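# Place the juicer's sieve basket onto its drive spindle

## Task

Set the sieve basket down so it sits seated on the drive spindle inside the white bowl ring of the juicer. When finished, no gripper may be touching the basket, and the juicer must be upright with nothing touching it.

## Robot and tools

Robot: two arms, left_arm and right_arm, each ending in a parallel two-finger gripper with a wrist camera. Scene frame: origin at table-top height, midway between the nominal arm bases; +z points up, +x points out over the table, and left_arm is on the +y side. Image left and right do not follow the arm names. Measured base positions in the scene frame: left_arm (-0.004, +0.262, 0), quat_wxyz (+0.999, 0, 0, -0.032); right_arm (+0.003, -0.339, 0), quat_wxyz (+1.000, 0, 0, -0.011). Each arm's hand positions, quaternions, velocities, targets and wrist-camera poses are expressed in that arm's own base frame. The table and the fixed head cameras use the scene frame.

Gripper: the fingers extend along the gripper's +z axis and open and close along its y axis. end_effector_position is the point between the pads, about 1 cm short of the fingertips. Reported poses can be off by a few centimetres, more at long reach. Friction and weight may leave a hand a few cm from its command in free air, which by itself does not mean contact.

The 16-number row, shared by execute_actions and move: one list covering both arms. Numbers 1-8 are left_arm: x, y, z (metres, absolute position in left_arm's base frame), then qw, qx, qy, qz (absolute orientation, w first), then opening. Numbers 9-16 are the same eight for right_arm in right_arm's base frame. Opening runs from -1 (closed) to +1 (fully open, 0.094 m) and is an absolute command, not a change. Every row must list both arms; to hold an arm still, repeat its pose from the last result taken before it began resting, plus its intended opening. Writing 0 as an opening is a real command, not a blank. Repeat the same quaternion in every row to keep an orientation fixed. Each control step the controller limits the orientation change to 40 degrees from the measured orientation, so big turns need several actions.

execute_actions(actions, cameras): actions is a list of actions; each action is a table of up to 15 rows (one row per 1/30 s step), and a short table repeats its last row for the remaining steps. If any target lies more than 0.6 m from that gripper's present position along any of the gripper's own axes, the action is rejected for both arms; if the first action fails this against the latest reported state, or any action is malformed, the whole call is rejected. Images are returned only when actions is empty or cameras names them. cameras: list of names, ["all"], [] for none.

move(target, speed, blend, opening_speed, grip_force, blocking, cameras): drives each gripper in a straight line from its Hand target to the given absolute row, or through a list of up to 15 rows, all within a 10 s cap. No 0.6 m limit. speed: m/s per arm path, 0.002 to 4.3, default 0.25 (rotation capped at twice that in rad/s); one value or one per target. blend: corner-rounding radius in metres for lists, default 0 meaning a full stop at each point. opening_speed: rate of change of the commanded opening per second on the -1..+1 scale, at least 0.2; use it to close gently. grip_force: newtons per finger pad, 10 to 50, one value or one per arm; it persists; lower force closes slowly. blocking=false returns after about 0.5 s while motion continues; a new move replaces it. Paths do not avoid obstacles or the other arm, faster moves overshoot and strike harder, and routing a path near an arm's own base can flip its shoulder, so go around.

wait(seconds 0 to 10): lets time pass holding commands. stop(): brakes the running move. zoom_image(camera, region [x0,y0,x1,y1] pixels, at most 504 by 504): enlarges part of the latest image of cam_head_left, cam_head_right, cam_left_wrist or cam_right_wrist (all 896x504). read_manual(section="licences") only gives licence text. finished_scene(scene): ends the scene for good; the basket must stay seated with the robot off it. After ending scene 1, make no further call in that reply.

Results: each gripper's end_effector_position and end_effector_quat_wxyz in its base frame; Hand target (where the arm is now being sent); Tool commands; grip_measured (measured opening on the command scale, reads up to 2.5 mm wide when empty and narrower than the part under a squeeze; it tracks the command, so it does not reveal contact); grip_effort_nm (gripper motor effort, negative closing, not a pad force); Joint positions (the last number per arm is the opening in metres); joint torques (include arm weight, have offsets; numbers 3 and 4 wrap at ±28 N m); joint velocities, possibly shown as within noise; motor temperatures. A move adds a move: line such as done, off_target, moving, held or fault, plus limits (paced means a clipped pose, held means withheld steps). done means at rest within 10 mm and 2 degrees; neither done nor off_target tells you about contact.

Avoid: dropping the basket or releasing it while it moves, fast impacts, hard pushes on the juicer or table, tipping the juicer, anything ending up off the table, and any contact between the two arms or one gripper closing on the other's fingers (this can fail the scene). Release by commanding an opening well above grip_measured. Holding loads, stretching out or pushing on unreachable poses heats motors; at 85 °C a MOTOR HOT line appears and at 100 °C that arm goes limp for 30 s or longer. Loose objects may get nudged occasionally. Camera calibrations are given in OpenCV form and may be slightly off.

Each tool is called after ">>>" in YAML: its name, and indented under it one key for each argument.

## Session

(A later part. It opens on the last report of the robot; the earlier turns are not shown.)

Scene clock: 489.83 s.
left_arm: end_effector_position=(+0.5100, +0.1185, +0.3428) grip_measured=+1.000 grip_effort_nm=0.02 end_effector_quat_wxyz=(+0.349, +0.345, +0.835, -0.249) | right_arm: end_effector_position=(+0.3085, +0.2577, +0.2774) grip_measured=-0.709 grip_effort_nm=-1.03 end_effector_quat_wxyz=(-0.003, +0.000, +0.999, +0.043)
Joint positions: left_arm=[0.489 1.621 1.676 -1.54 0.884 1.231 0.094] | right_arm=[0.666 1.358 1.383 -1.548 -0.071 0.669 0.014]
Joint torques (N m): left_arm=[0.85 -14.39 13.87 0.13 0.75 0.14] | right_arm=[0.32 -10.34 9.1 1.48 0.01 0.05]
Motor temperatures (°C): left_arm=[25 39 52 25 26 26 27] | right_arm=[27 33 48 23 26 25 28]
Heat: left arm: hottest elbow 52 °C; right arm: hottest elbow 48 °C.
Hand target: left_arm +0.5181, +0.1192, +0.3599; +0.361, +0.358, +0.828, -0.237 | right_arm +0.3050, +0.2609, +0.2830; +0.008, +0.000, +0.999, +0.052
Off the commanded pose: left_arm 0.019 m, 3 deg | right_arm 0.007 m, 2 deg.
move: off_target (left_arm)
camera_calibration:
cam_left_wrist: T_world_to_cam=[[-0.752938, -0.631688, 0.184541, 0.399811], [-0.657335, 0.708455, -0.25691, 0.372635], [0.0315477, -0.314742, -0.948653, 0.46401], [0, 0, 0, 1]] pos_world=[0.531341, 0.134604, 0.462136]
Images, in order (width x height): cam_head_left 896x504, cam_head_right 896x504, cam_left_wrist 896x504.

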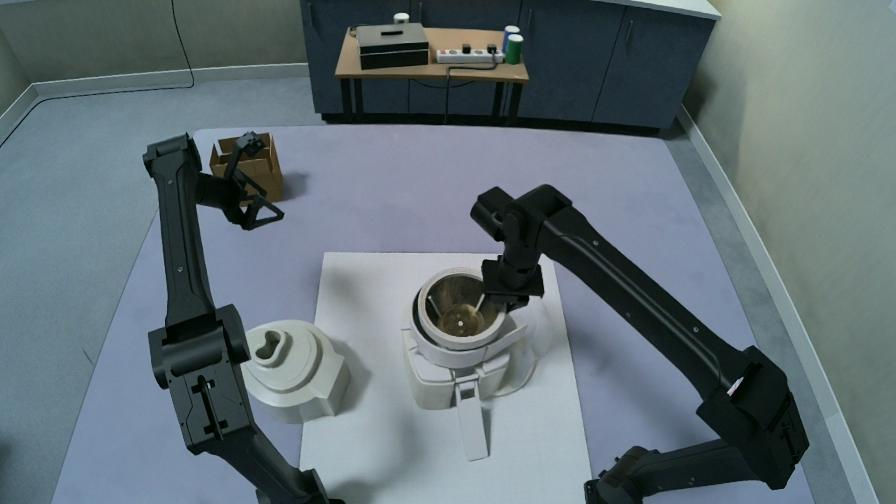

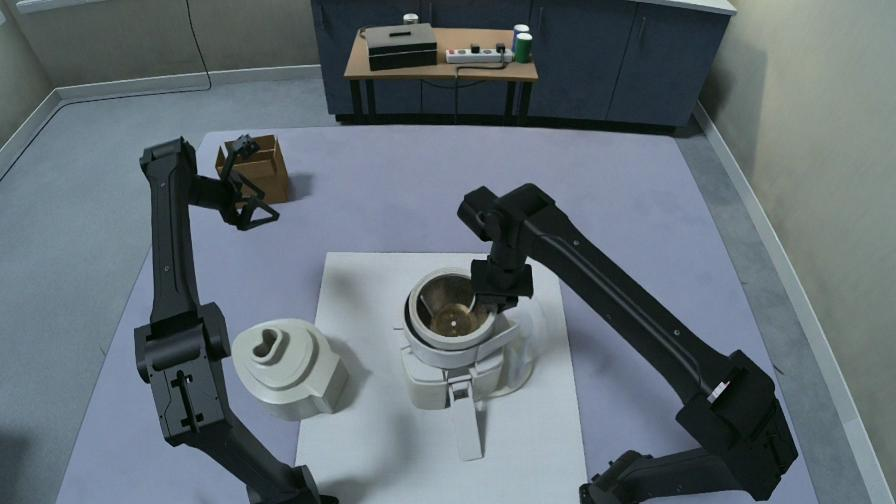

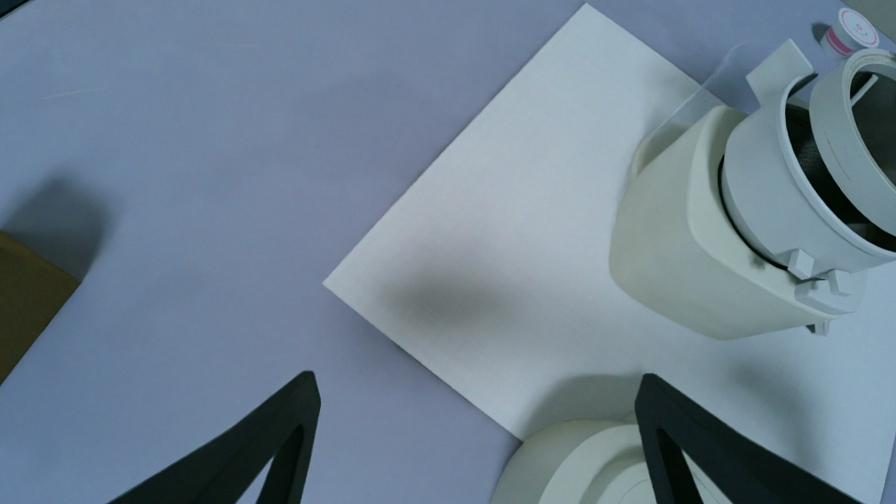

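>>> move:
  target:
    - [0.519, 0.1196, 0.36, 0.361, 0.358, 0.828, -0.237, 1, 0.301, 0.269, 0.285, 0.02, 0, 0.997, 0.075, -1]
    - [0.519, 0.1196, 0.36, 0.361, 0.358, 0.828, -0.237, 1, 0.302, 0.266, 0.25, 0.02, 0, 0.997, 0.075, -1]
  speed: 0.08
  blend: 0.005
  cameras: ["cam_head_right","cam_head_left","cam_left_wrist"]

>>> zoom_image:
  camera: "cam_head_right"
  region: [390, 250, 540, 400]

>>> zoom_image:
  camera: "cam_left_wrist"
  region: [696, 0, 896, 360]

Scene clock: 501.47 s.
left_arm: end_effector_position=(+0.5100, +0.1185, +0.3428) grip_measured=+1.000 grip_effort_nm=0.02 end_effector_quat_wxyz=(+0.349, +0.345, +0.835, -0.249) | right_arm: end_effector_position=(+0.3040, +0.2642, +0.2635) grip_measured=-0.709 grip_effort_nm=-1.03 end_effector_quat_wxyz=(+0.026, -0.001, +0.997, +0.078)
Joint positions: left_arm=[0.489 1.621 1.676 -1.54 0.884 1.231 0.094] | right_arm=[0.678 1.301 1.288 -1.419 -0.09 0.683 0.014]
Joint torques (N m): left_arm=[1.55 -14.51 14 0.23 0.74 0.11] | right_arm=[0.21 -7.24 7.58 1.8 -0.02 -0.02]
Heat: left arm: hottest elbow 52 °C; right arm: hottest elbow 47 °C.
Hand target: left_arm +0.5181, +0.1192, +0.3599; +0.361, +0.358, +0.828, -0.237 | right_arm +0.3018, +0.2657, +0.2502; +0.020, +0.000, +0.997, +0.075
Off the commanded pose: left_arm 0.019 m, 3 deg | right_arm 0.014 m, 1 deg.
move: off_target (left_arm, right_arm)
camera_calibration:
cam_left_wrist: T_world_to_cam=[[-0.752938, -0.631688, 0.184541, 0.399811], [-0.657335, 0.708455, -0.25691, 0.372635], [0.0315477, -0.314742, -0.948653, 0.46401], [0, 0, 0, 1]] pos_world=[0.531341, 0.134604, 0.462136]
Images, in order (width x height): cam_head_left 896x504, cam_head_right 896x504, cam_left_wrist 896x504.

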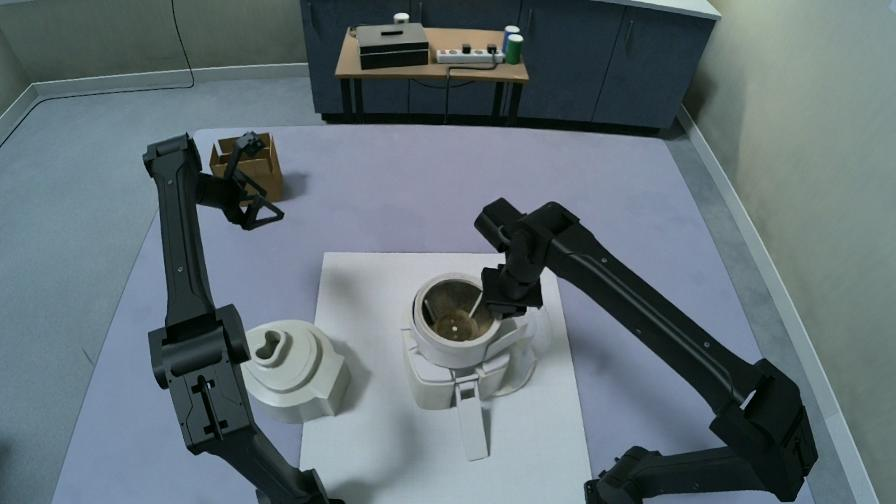

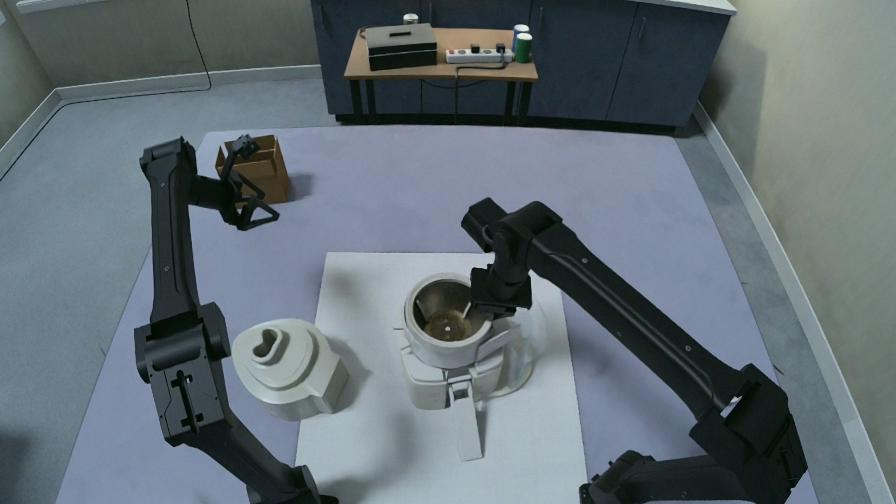

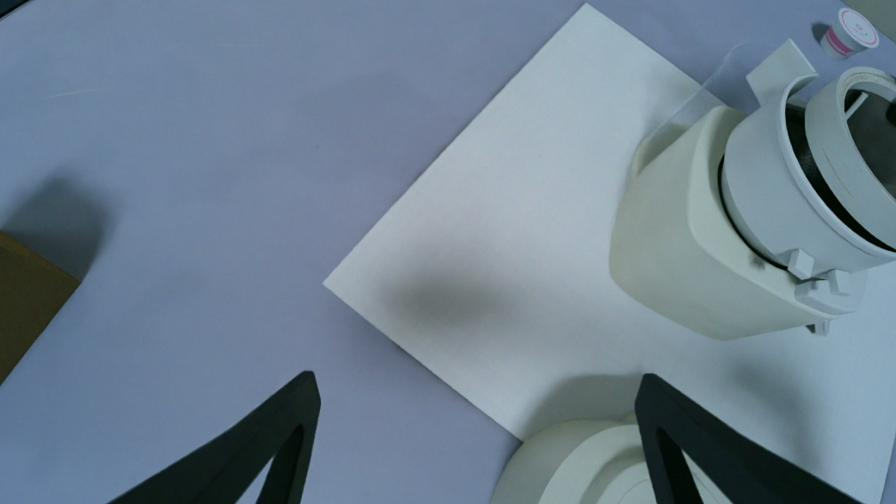

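Scaled by 3.360 from the camera's 896x504 image, which has a finer 1280x720 frame.

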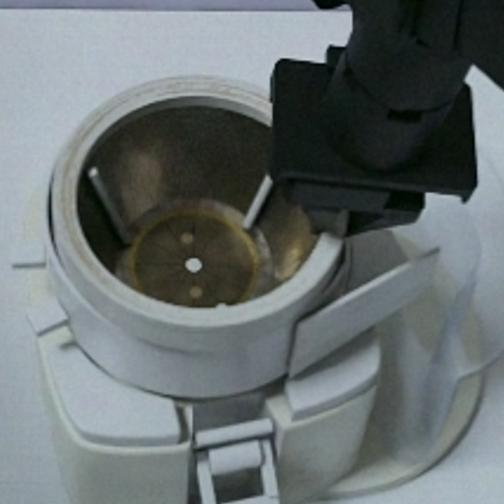

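Scaled by 1.400 from the camera's 896x504 image, which has a finer 1280x720 frame.

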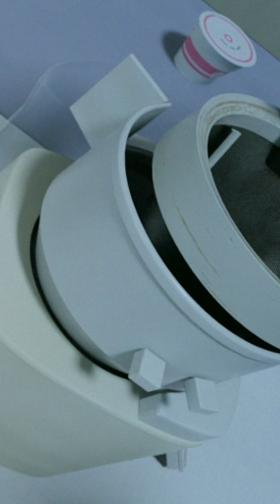

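>>> move:
  target:
    - [0.519, 0.1196, 0.36, 0.361, 0.358, 0.828, -0.237, 1, 0.310, 0.266, 0.285, 0.02, 0, 0.997, 0.07, -1]
    - [0.519, 0.1196, 0.36, 0.361, 0.358, 0.828, -0.237, 1, 0.310, 0.265, 0.242, 0.02, 0, 0.997, 0.07, -1]
  speed: 0.08
  blend: 0.003
  cameras: ["cam_head_right","cam_head_left","cam_left_wrist"]

>>> zoom_image:
  camera: "cam_head_right"
  region: [390, 250, 540, 400]

>>> zoom_image:
  camera: "cam_left_wrist"
  region: [696, 0, 896, 360]

Scene clock: 515.00 s.
left_arm: end_effector_position=(+0.5100, +0.1185, +0.3428) grip_measured=+1.000 grip_effort_nm=0.02 end_effector_quat_wxyz=(+0.349, +0.345, +0.835, -0.249) | right_arm: end_effector_position=(+0.3076, +0.2665, +0.2590) grip_measured=-0.711 grip_effort_nm=-1.03 end_effector_quat_wxyz=(+0.029, -0.001, +0.996, +0.080)
Joint positions: left_arm=[0.489 1.621 1.676 -1.54 0.884 1.231 0.094] | right_arm=[0.678 1.308 1.281 -1.398 -0.087 0.683 0.014]
Joint torques (N m): left_arm=[1.96 -14.15 13.85 0.21 0.71 0.07] | right_arm=[-1.32 -7.18 8.03 1.61 0.13 -0.11]
Heat: left arm: hottest elbow 52 °C; right arm: hottest elbow 45 °C.
Hand target: left_arm +0.5181, +0.1192, +0.3599; +0.361, +0.358, +0.828, -0.237 | right_arm +0.3095, +0.2646, +0.2423; +0.020, +0.000, +0.997, +0.070
Off the commanded pose: left_arm 0.019 m, 3 deg | right_arm 0.017 m, 2 deg.
move: off_target (left_arm, right_arm)
camera_calibration:
cam_left_wrist: T_world_to_cam=[[-0.752938, -0.631688, 0.184541, 0.399811], [-0.657335, 0.708455, -0.25691, 0.372635], [0.0315477, -0.314742, -0.948653, 0.46401], [0, 0, 0, 1]] pos_world=[0.531341, 0.134604, 0.462136]
Images, in order (width x height): cam_head_left 896x504, cam_head_right 896x504, cam_left_wrist 896x504.

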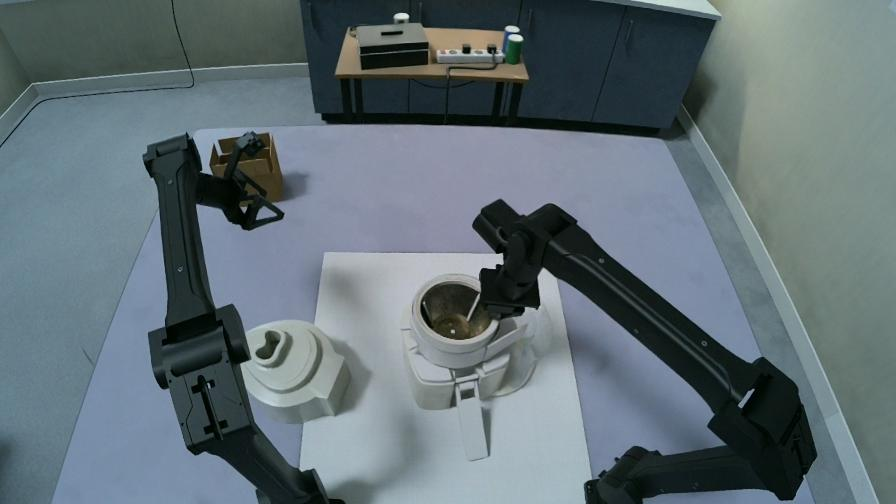

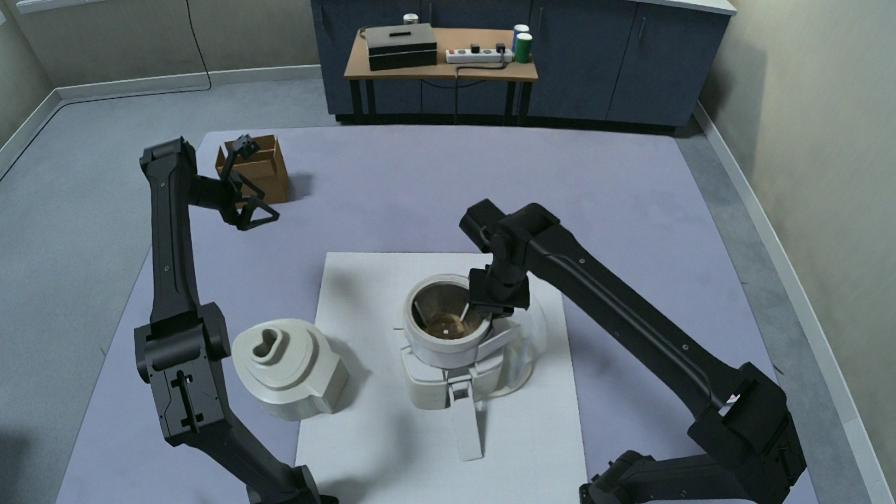

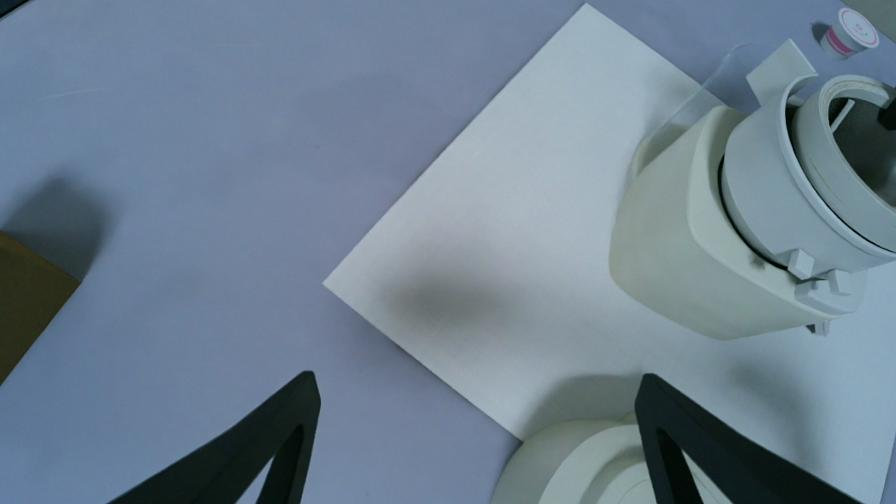

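Scaled by 3.360 from the camera's 896x504 image, which has a finer 1280x720 frame.

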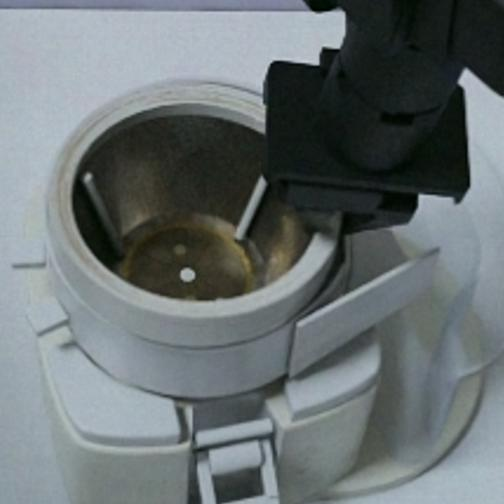

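Scaled by 1.400 from the camera's 896x504 image, which has a finer 1280x720 frame.

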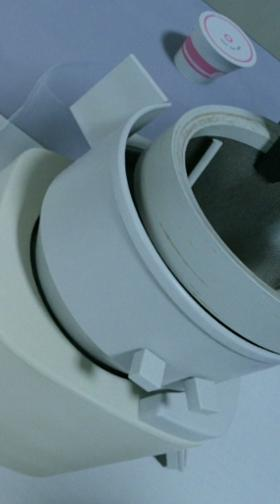

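>>> move:
  target:
    - [0.519, 0.1196, 0.36, 0.361, 0.358, 0.828, -0.237, 1, 0.320, 0.260, 0.282, 0.06, 0, 0.997, 0.045, -1]
    - [0.519, 0.1196, 0.36, 0.361, 0.358, 0.828, -0.237, 1, 0.320, 0.260, 0.240, 0.06, 0, 0.997, 0.045, -1]
  speed: 0.08
  blend: 0.003
  cameras: ["cam_head_right","cam_head_left","cam_left_wrist"]

>>> zoom_image:
  camera: "cam_head_right"
  region: [390, 250, 540, 400]

>>> zoom_image:
  camera: "cam_left_wrist"
  region: [696, 0, 896, 360]

Scene clock: 523.83 s.
left_arm: end_effector_position=(+0.5100, +0.1185, +0.3428) grip_measured=+1.000 grip_effort_nm=0.02 end_effector_quat_wxyz=(+0.349, +0.345, +0.835, -0.249) | right_arm: end_effector_position=(+0.3177, +0.2598, +0.2402) grip_measured=-0.711 grip_effort_nm=-1.03 end_effector_quat_wxyz=(+0.054, +0.002, +0.998, +0.041)
Joint positions: left_arm=[0.489 1.621 1.676 -1.54 0.884 1.231 0.094] | right_arm=[0.689 1.326 1.251 -1.36 0.006 0.692 0.014]
Joint torques (N m): left_arm=[2.2 -14.39 13.87 0.13 0.69 0.1] | right_arm=[-0.44 -9.23 9.35 1.61 0.1 -0.16]
Heat: left arm: hottest elbow 52 °C; right arm: hottest elbow 44 °C.
Hand target: left_arm +0.5181, +0.1192, +0.3599; +0.361, +0.358, +0.828, -0.237 | right_arm +0.3200, +0.2600, +0.2399; +0.060, +0.000, +0.997, +0.045
Off the commanded pose: left_arm 0.019 m, 3 deg | right_arm 0.002 m, 1 deg.
move: off_target (left_arm)
camera_calibration:
cam_left_wrist: T_world_to_cam=[[-0.752938, -0.631688, 0.184541, 0.399811], [-0.657335, 0.708455, -0.25691, 0.372635], [0.0315477, -0.314742, -0.948653, 0.46401], [0, 0, 0, 1]] pos_world=[0.531341, 0.134604, 0.462136]
Images, in order (width x height): cam_head_left 896x504, cam_head_right 896x504, cam_left_wrist 896x504.

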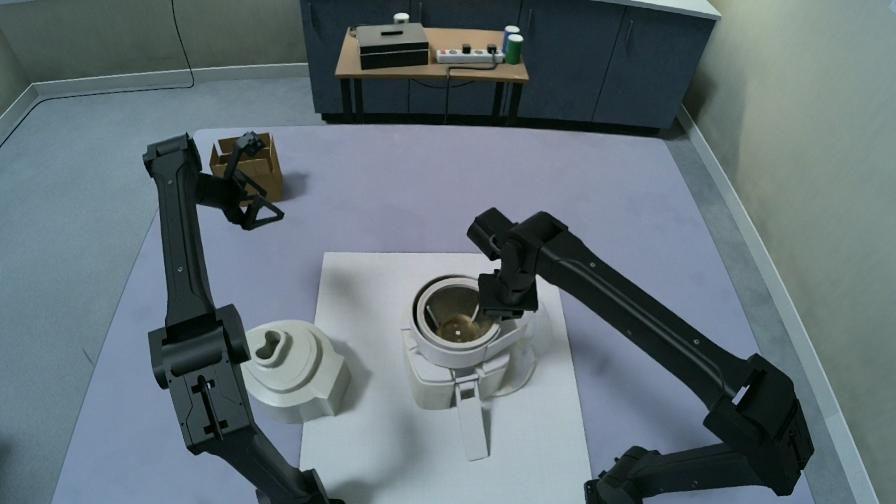

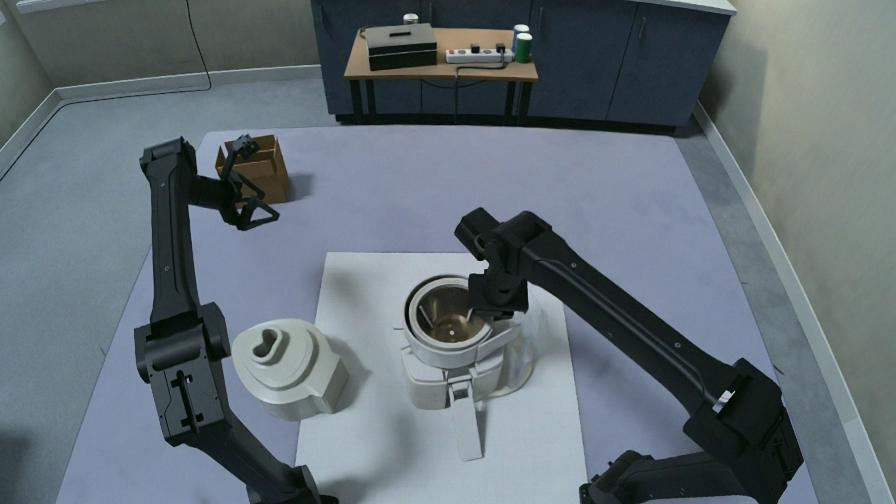

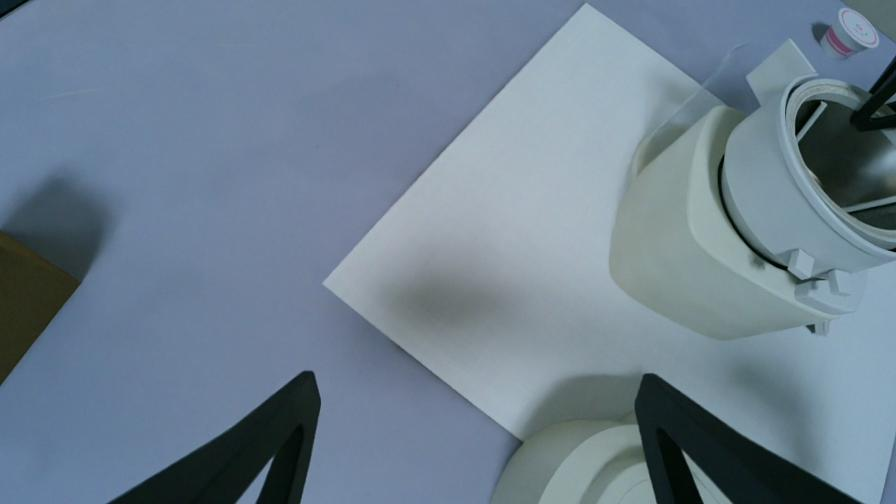

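Scaled by 3.360 from the camera's 896x504 image, which has a finer 1280x720 frame.

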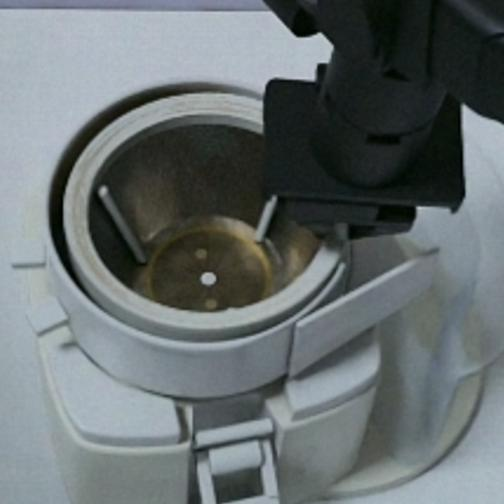

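Scaled by 1.400 from the camera's 896x504 image, which has a finer 1280x720 frame.

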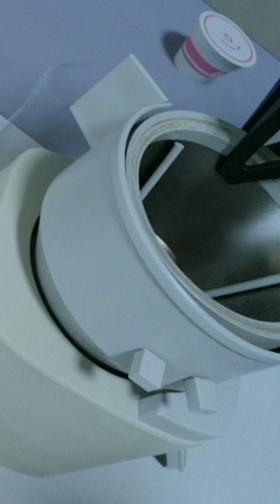

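>>> move:
  target: [0.519, 0.1196, 0.36, 0.361, 0.358, 0.828, -0.237, 1, 0.322, 0.263, 0.208, 0.055, 0, 0.998, 0.045, -1]
  speed: 0.06
  cameras: ["cam_head_right","cam_head_left","cam_left_wrist"]

>>> zoom_image:
  camera: "cam_head_right"
  region: [390, 250, 540, 400]

>>> zoom_image:
  camera: "cam_left_wrist"
  region: [696, 0, 896, 360]

Scene clock: 529.73 s.
left_arm: end_effector_position=(+0.5100, +0.1185, +0.3428) grip_measured=+1.000 grip_effort_nm=0.02 end_effector_quat_wxyz=(+0.349, +0.345, +0.835, -0.249) | right_arm: end_effector_position=(+0.3215, +0.2647, +0.2178) grip_measured=-0.712 grip_effort_nm=-1.03 end_effector_quat_wxyz=(+0.059, +0.001, +0.997, +0.050)
Joint positions: left_arm=[0.489 1.621 1.676 -1.54 0.884 1.231 0.094] | right_arm=[0.689 1.335 1.199 -1.279 -0.002 0.692 0.014]
Joint torques (N m): left_arm=[1.2 -14.27 13.9 0.36 0.72 0.12] | right_arm=[-1.26 -8.18 8.69 1.42 0.17 -0.11]
Heat: left arm: hottest elbow 53 °C; right arm: hottest elbow 44 °C.
Hand target: left_arm +0.5181, +0.1192, +0.3599; +0.361, +0.358, +0.828, -0.237 | right_arm +0.3218, +0.2629, +0.2080; +0.055, +0.000, +0.997, +0.045
Off the commanded pose: left_arm 0.019 m, 3 deg | right_arm 0.010 m, 1 deg.
move: off_target (left_arm)
camera_calibration:
cam_left_wrist: T_world_to_cam=[[-0.752938, -0.631688, 0.184541, 0.399811], [-0.657335, 0.708455, -0.25691, 0.372635], [0.0315477, -0.314742, -0.948653, 0.46401], [0, 0, 0, 1]] pos_world=[0.531341, 0.134604, 0.462136]
Images, in order (width x height): cam_head_left 896x504, cam_head_right 896x504, cam_left_wrist 896x504.

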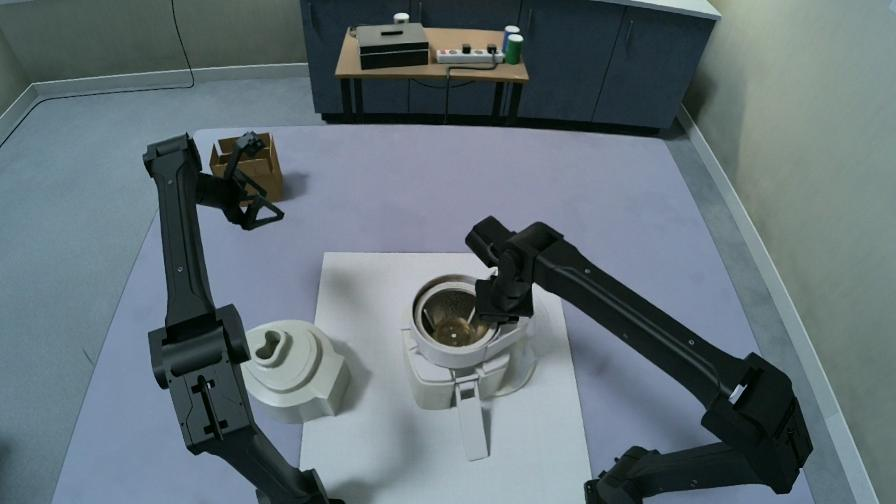

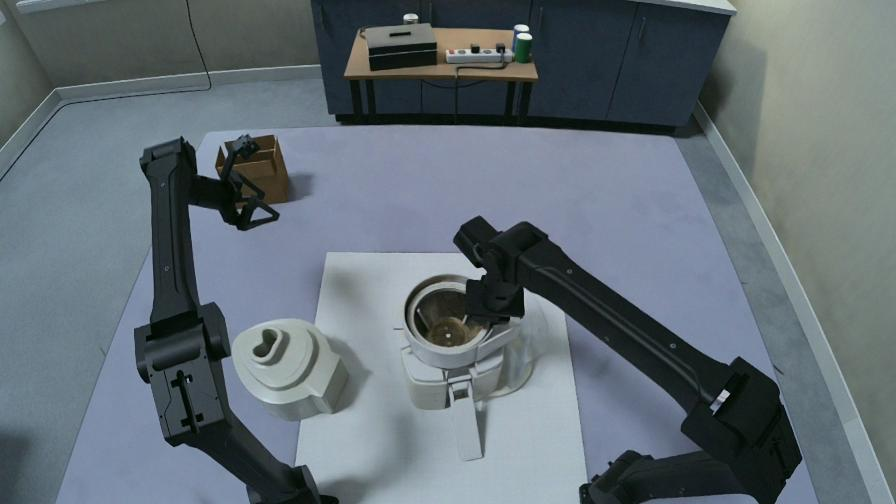

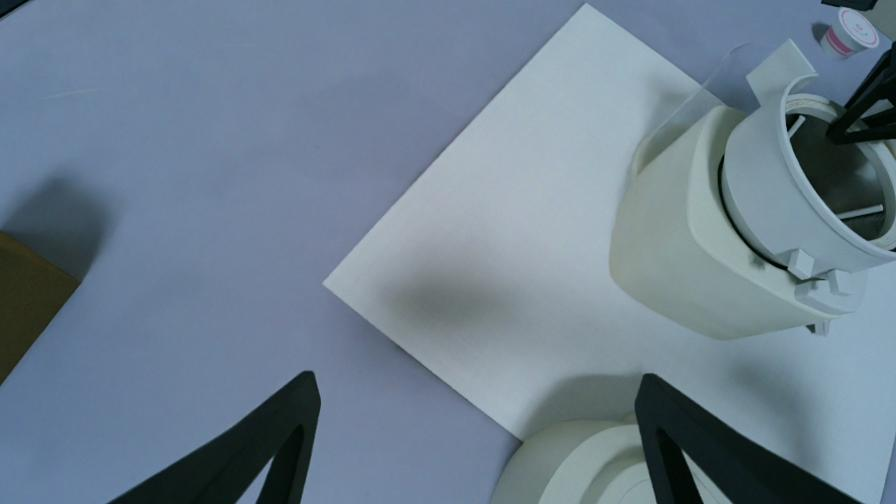

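Scaled by 3.360 from the camera's 896x504 image, which has a finer 1280x720 frame.

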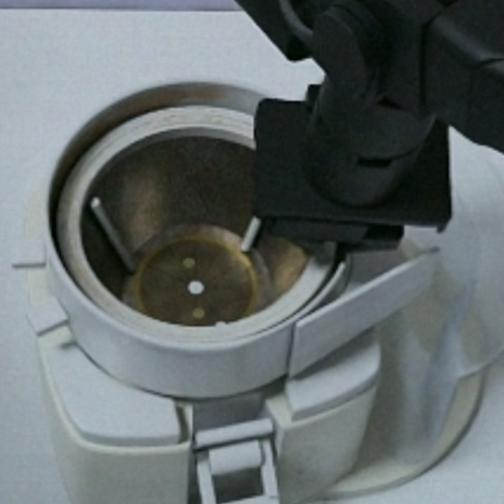

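Scaled by 1.400 from the camera's 896x504 image, which has a finer 1280x720 frame.

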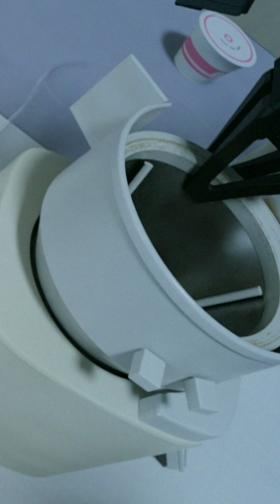

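>>> move:
  target: [0.519, 0.1196, 0.36, 0.361, 0.358, 0.828, -0.237, 1, 0.324, 0.261, 0.180, 0.06, 0, 0.998, 0.045, -1]
  speed: 0.06
  cameras: ["cam_head_right","cam_left_wrist"]

>>> zoom_image:
  camera: "cam_head_right"
  region: [390, 250, 540, 400]

>>> zoom_image:
  camera: "cam_left_wrist"
  region: [696, 0, 896, 360]

Scene clock: 536.33 s.
left_arm: end_effector_position=(+0.5100, +0.1185, +0.3428) grip_measured=+1.000 grip_effort_nm=0.02 end_effector_quat_wxyz=(+0.349, +0.345, +0.835, -0.249) | right_arm: end_effector_position=(+0.3208, +0.2639, +0.2138) grip_measured=-0.712 grip_effort_nm=-1.03 end_effector_quat_wxyz=(+0.077, -0.005, +0.995, +0.064)
Joint positions: left_arm=[0.489 1.621 1.676 -1.54 0.884 1.231 0.094] | right_arm=[0.689 1.306 1.156 -1.22 -0.002 0.679 0.014]
Joint torques (N m): left_arm=[1.38 -13.8 13.94 0.18 0.73 0.08] | right_arm=[-0.97 -5.48 6.65 2.62 0.36 0.01]
Motor temperatures (°C): left_arm=[25 39 53 25 26 26 27] | right_arm=[27 32 43 23 26 25 28]
Heat: left arm: hottest elbow 53 °C; right arm: hottest elbow 43 °C.
Hand target: left_arm +0.5181, +0.1192, +0.3599; +0.361, +0.358, +0.828, -0.237 | right_arm +0.3223, +0.2598, +0.1813; +0.060, +0.000, +0.997, +0.045
Off the commanded pose: left_arm 0.019 m, 3 deg | right_arm 0.034 m, 3 deg.
move: off_target (left_arm, right_arm)
camera_calibration:
cam_left_wrist: T_world_to_cam=[[-0.752938, -0.631688, 0.184541, 0.399811], [-0.657335, 0.708455, -0.25691, 0.372635], [0.0315477, -0.314742, -0.948653, 0.46401], [0, 0, 0, 1]] pos_world=[0.531341, 0.134604, 0.462136]
Images, in order (width x height): cam_head_right 896x504, cam_left_wrist 896x504.

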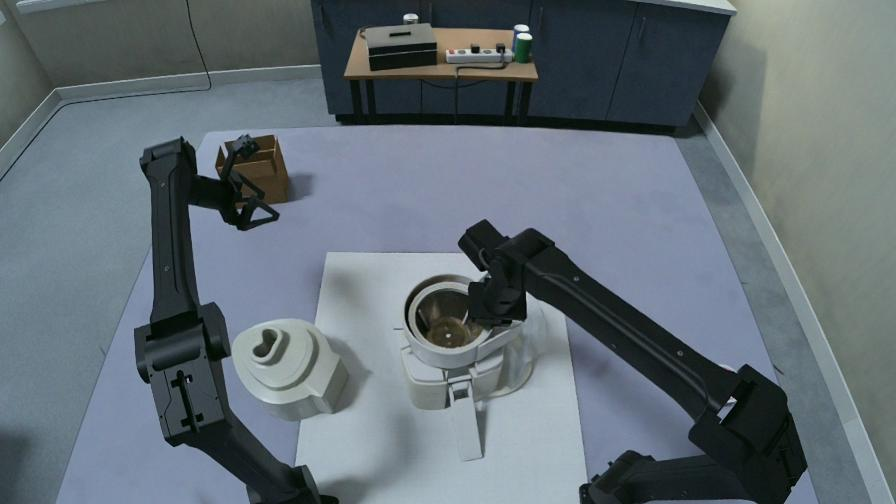

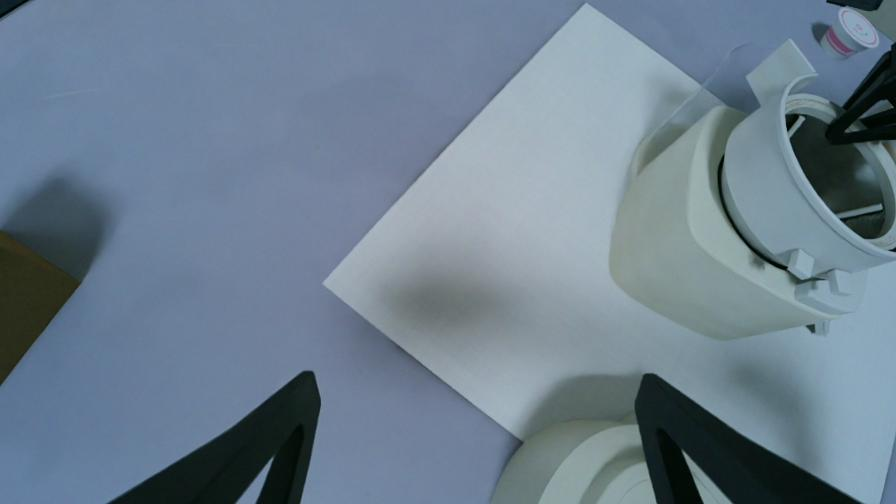

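Scaled by 3.360 from the camera's 896x504 image, which has a finer 1280x720 frame.

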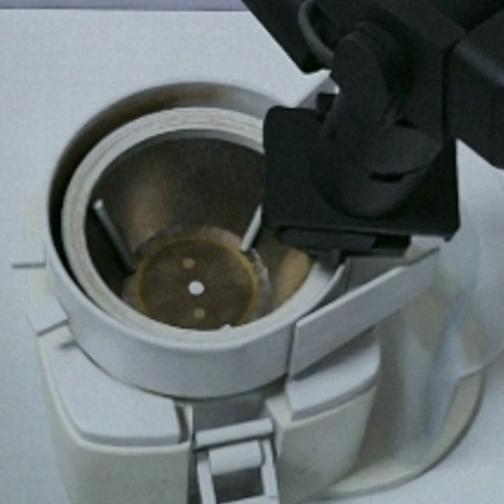

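Scaled by 1.400 from the camera's 896x504 image, which has a finer 1280x720 frame.

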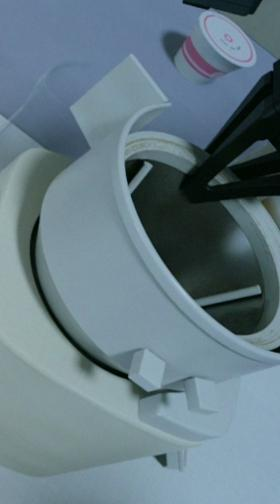

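>>> move:
  target:
    - [0.519, 0.1196, 0.36, 0.361, 0.358, 0.828, -0.237, 1, 0.3208, 0.2635, 0.211, 0.0765, -0.004, 0.995, 0.06, -0.4]
    - [0.519, 0.1196, 0.36, 0.361, 0.358, 0.828, -0.237, 1, 0.323, 0.261, 0.32, 0.13, 0, 0.99, 0.03, -0.4]
    - [0.519, 0.1196, 0.36, 0.361, 0.358, 0.828, -0.237, 1, 0.38, 0.12, 0.34, 0.13, 0, 0.99, 0.03, -0.4]
  speed: 0.15
  opening_speed: 0.5
  cameras: ["cam_head_right","cam_head_left","cam_left_wrist"]

>>> zoom_image:
  camera: "cam_head_right"
  region: [390, 250, 540, 400]

>>> zoom_image:
  camera: "cam_left_wrist"
  region: [696, 0, 896, 360]

Scene clock: 549.53 s.
left_arm: end_effector_position=(+0.5100, +0.1185, +0.3428) grip_measured=+1.000 grip_effort_nm=0.02 end_effector_quat_wxyz=(+0.349, +0.345, +0.835, -0.249) | right_arm: end_effector_position=(+0.3688, +0.1195, +0.3074) grip_measured=-0.401 grip_effort_nm=0.08 end_effector_quat_wxyz=(+0.101, +0.002, +0.995, +0.020)
Joint positions: left_arm=[0.489 1.621 1.676 -1.54 0.884 1.231 0.094] | right_arm=[0.327 1.226 1.331 -1.473 0.028 0.327 0.028]
Joint torques (N m): left_arm=[1.61 -13.98 14.09 0.31 0.71 0.04] | right_arm=[-0.56 -8.47 15.87 0.51 -0.04 -0.17]
Heat: left arm: hottest elbow 53 °C; right arm: hottest elbow 43 °C.
Hand target: left_arm +0.5181, +0.1192, +0.3599; +0.361, +0.358, +0.828, -0.237 | right_arm +0.3783, +0.1196, +0.3395; +0.131, +0.000, +0.991, +0.030
Off the commanded pose: left_arm 0.019 m, 3 deg | right_arm 0.034 m, 4 deg.
move: off_target (left_arm, right_arm)
camera_calibration:
cam_left_wrist: T_world_to_cam=[[-0.752938, -0.631688, 0.184541, 0.399811], [-0.657335, 0.708455, -0.25691, 0.372635], [0.0315477, -0.314742, -0.948653, 0.46401], [0, 0, 0, 1]] pos_world=[0.531341, 0.134604, 0.462136]
Images, in order (width x height): cam_head_left 896x504, cam_head_right 896x504, cam_left_wrist 896x504.

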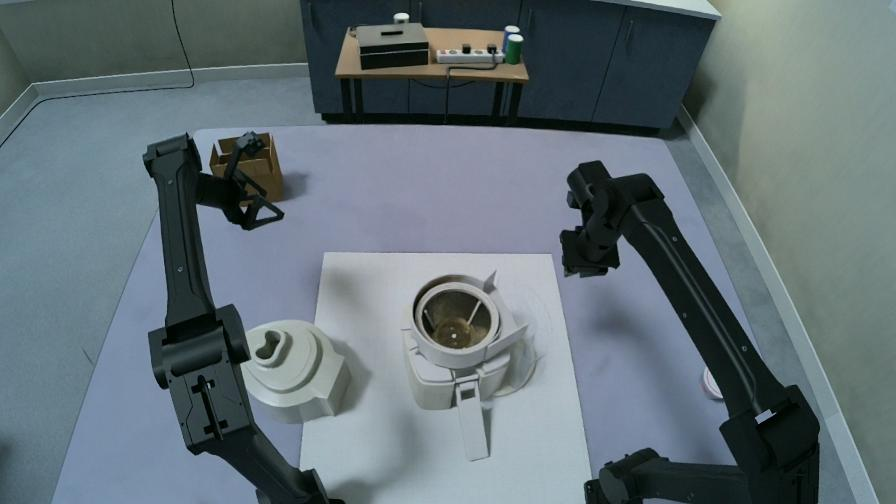

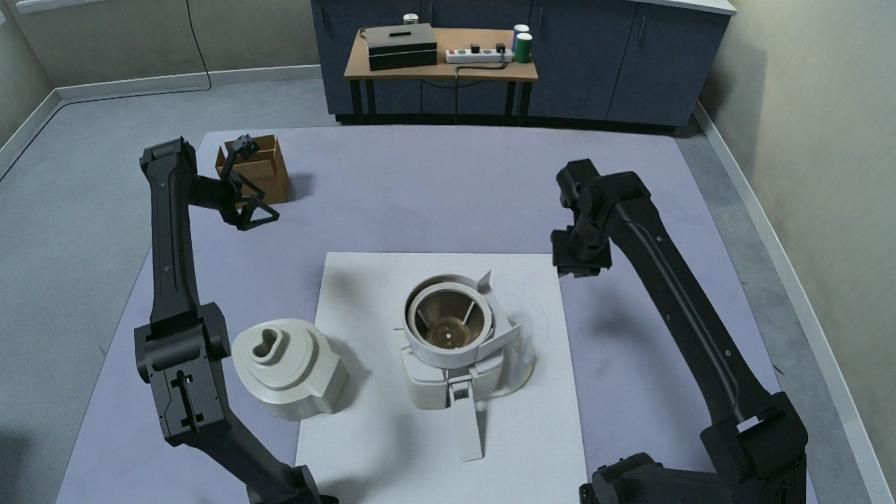

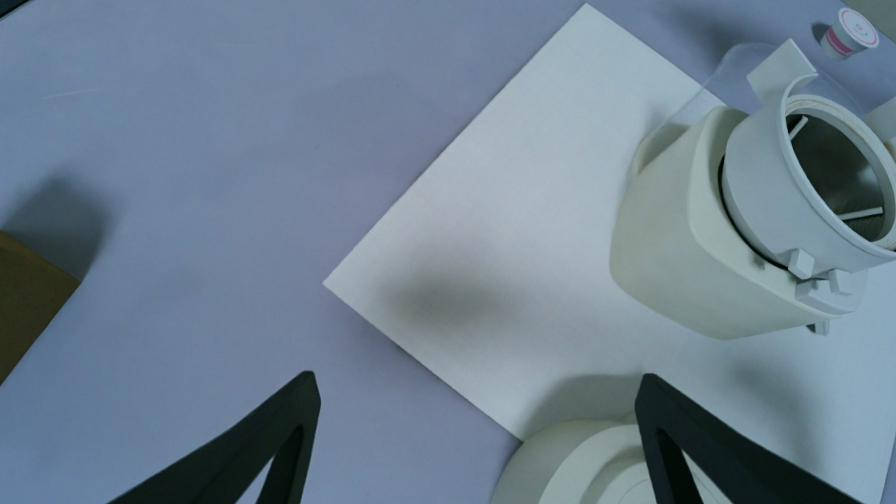

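Scaled by 3.360 from the camera's 896x504 image, which has a finer 1280x720 frame.

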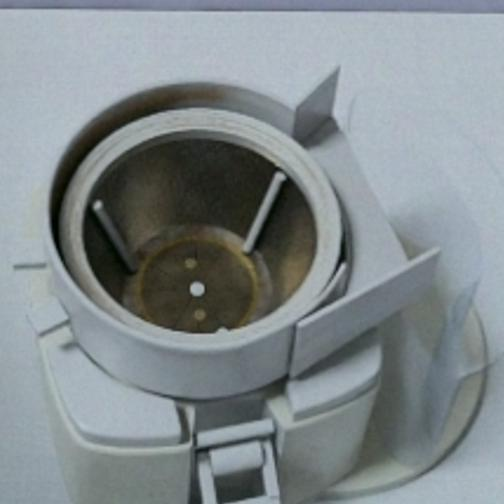

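Scaled by 1.400 from the camera's 896x504 image, which has a finer 1280x720 frame.

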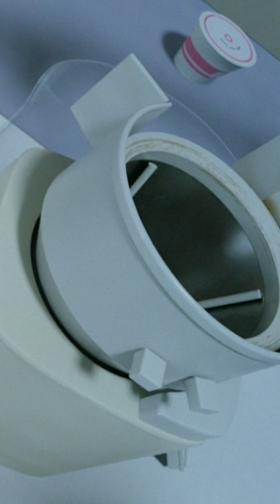

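>>> finished_scene:
  scene: 2

The scene is finished: the task was done.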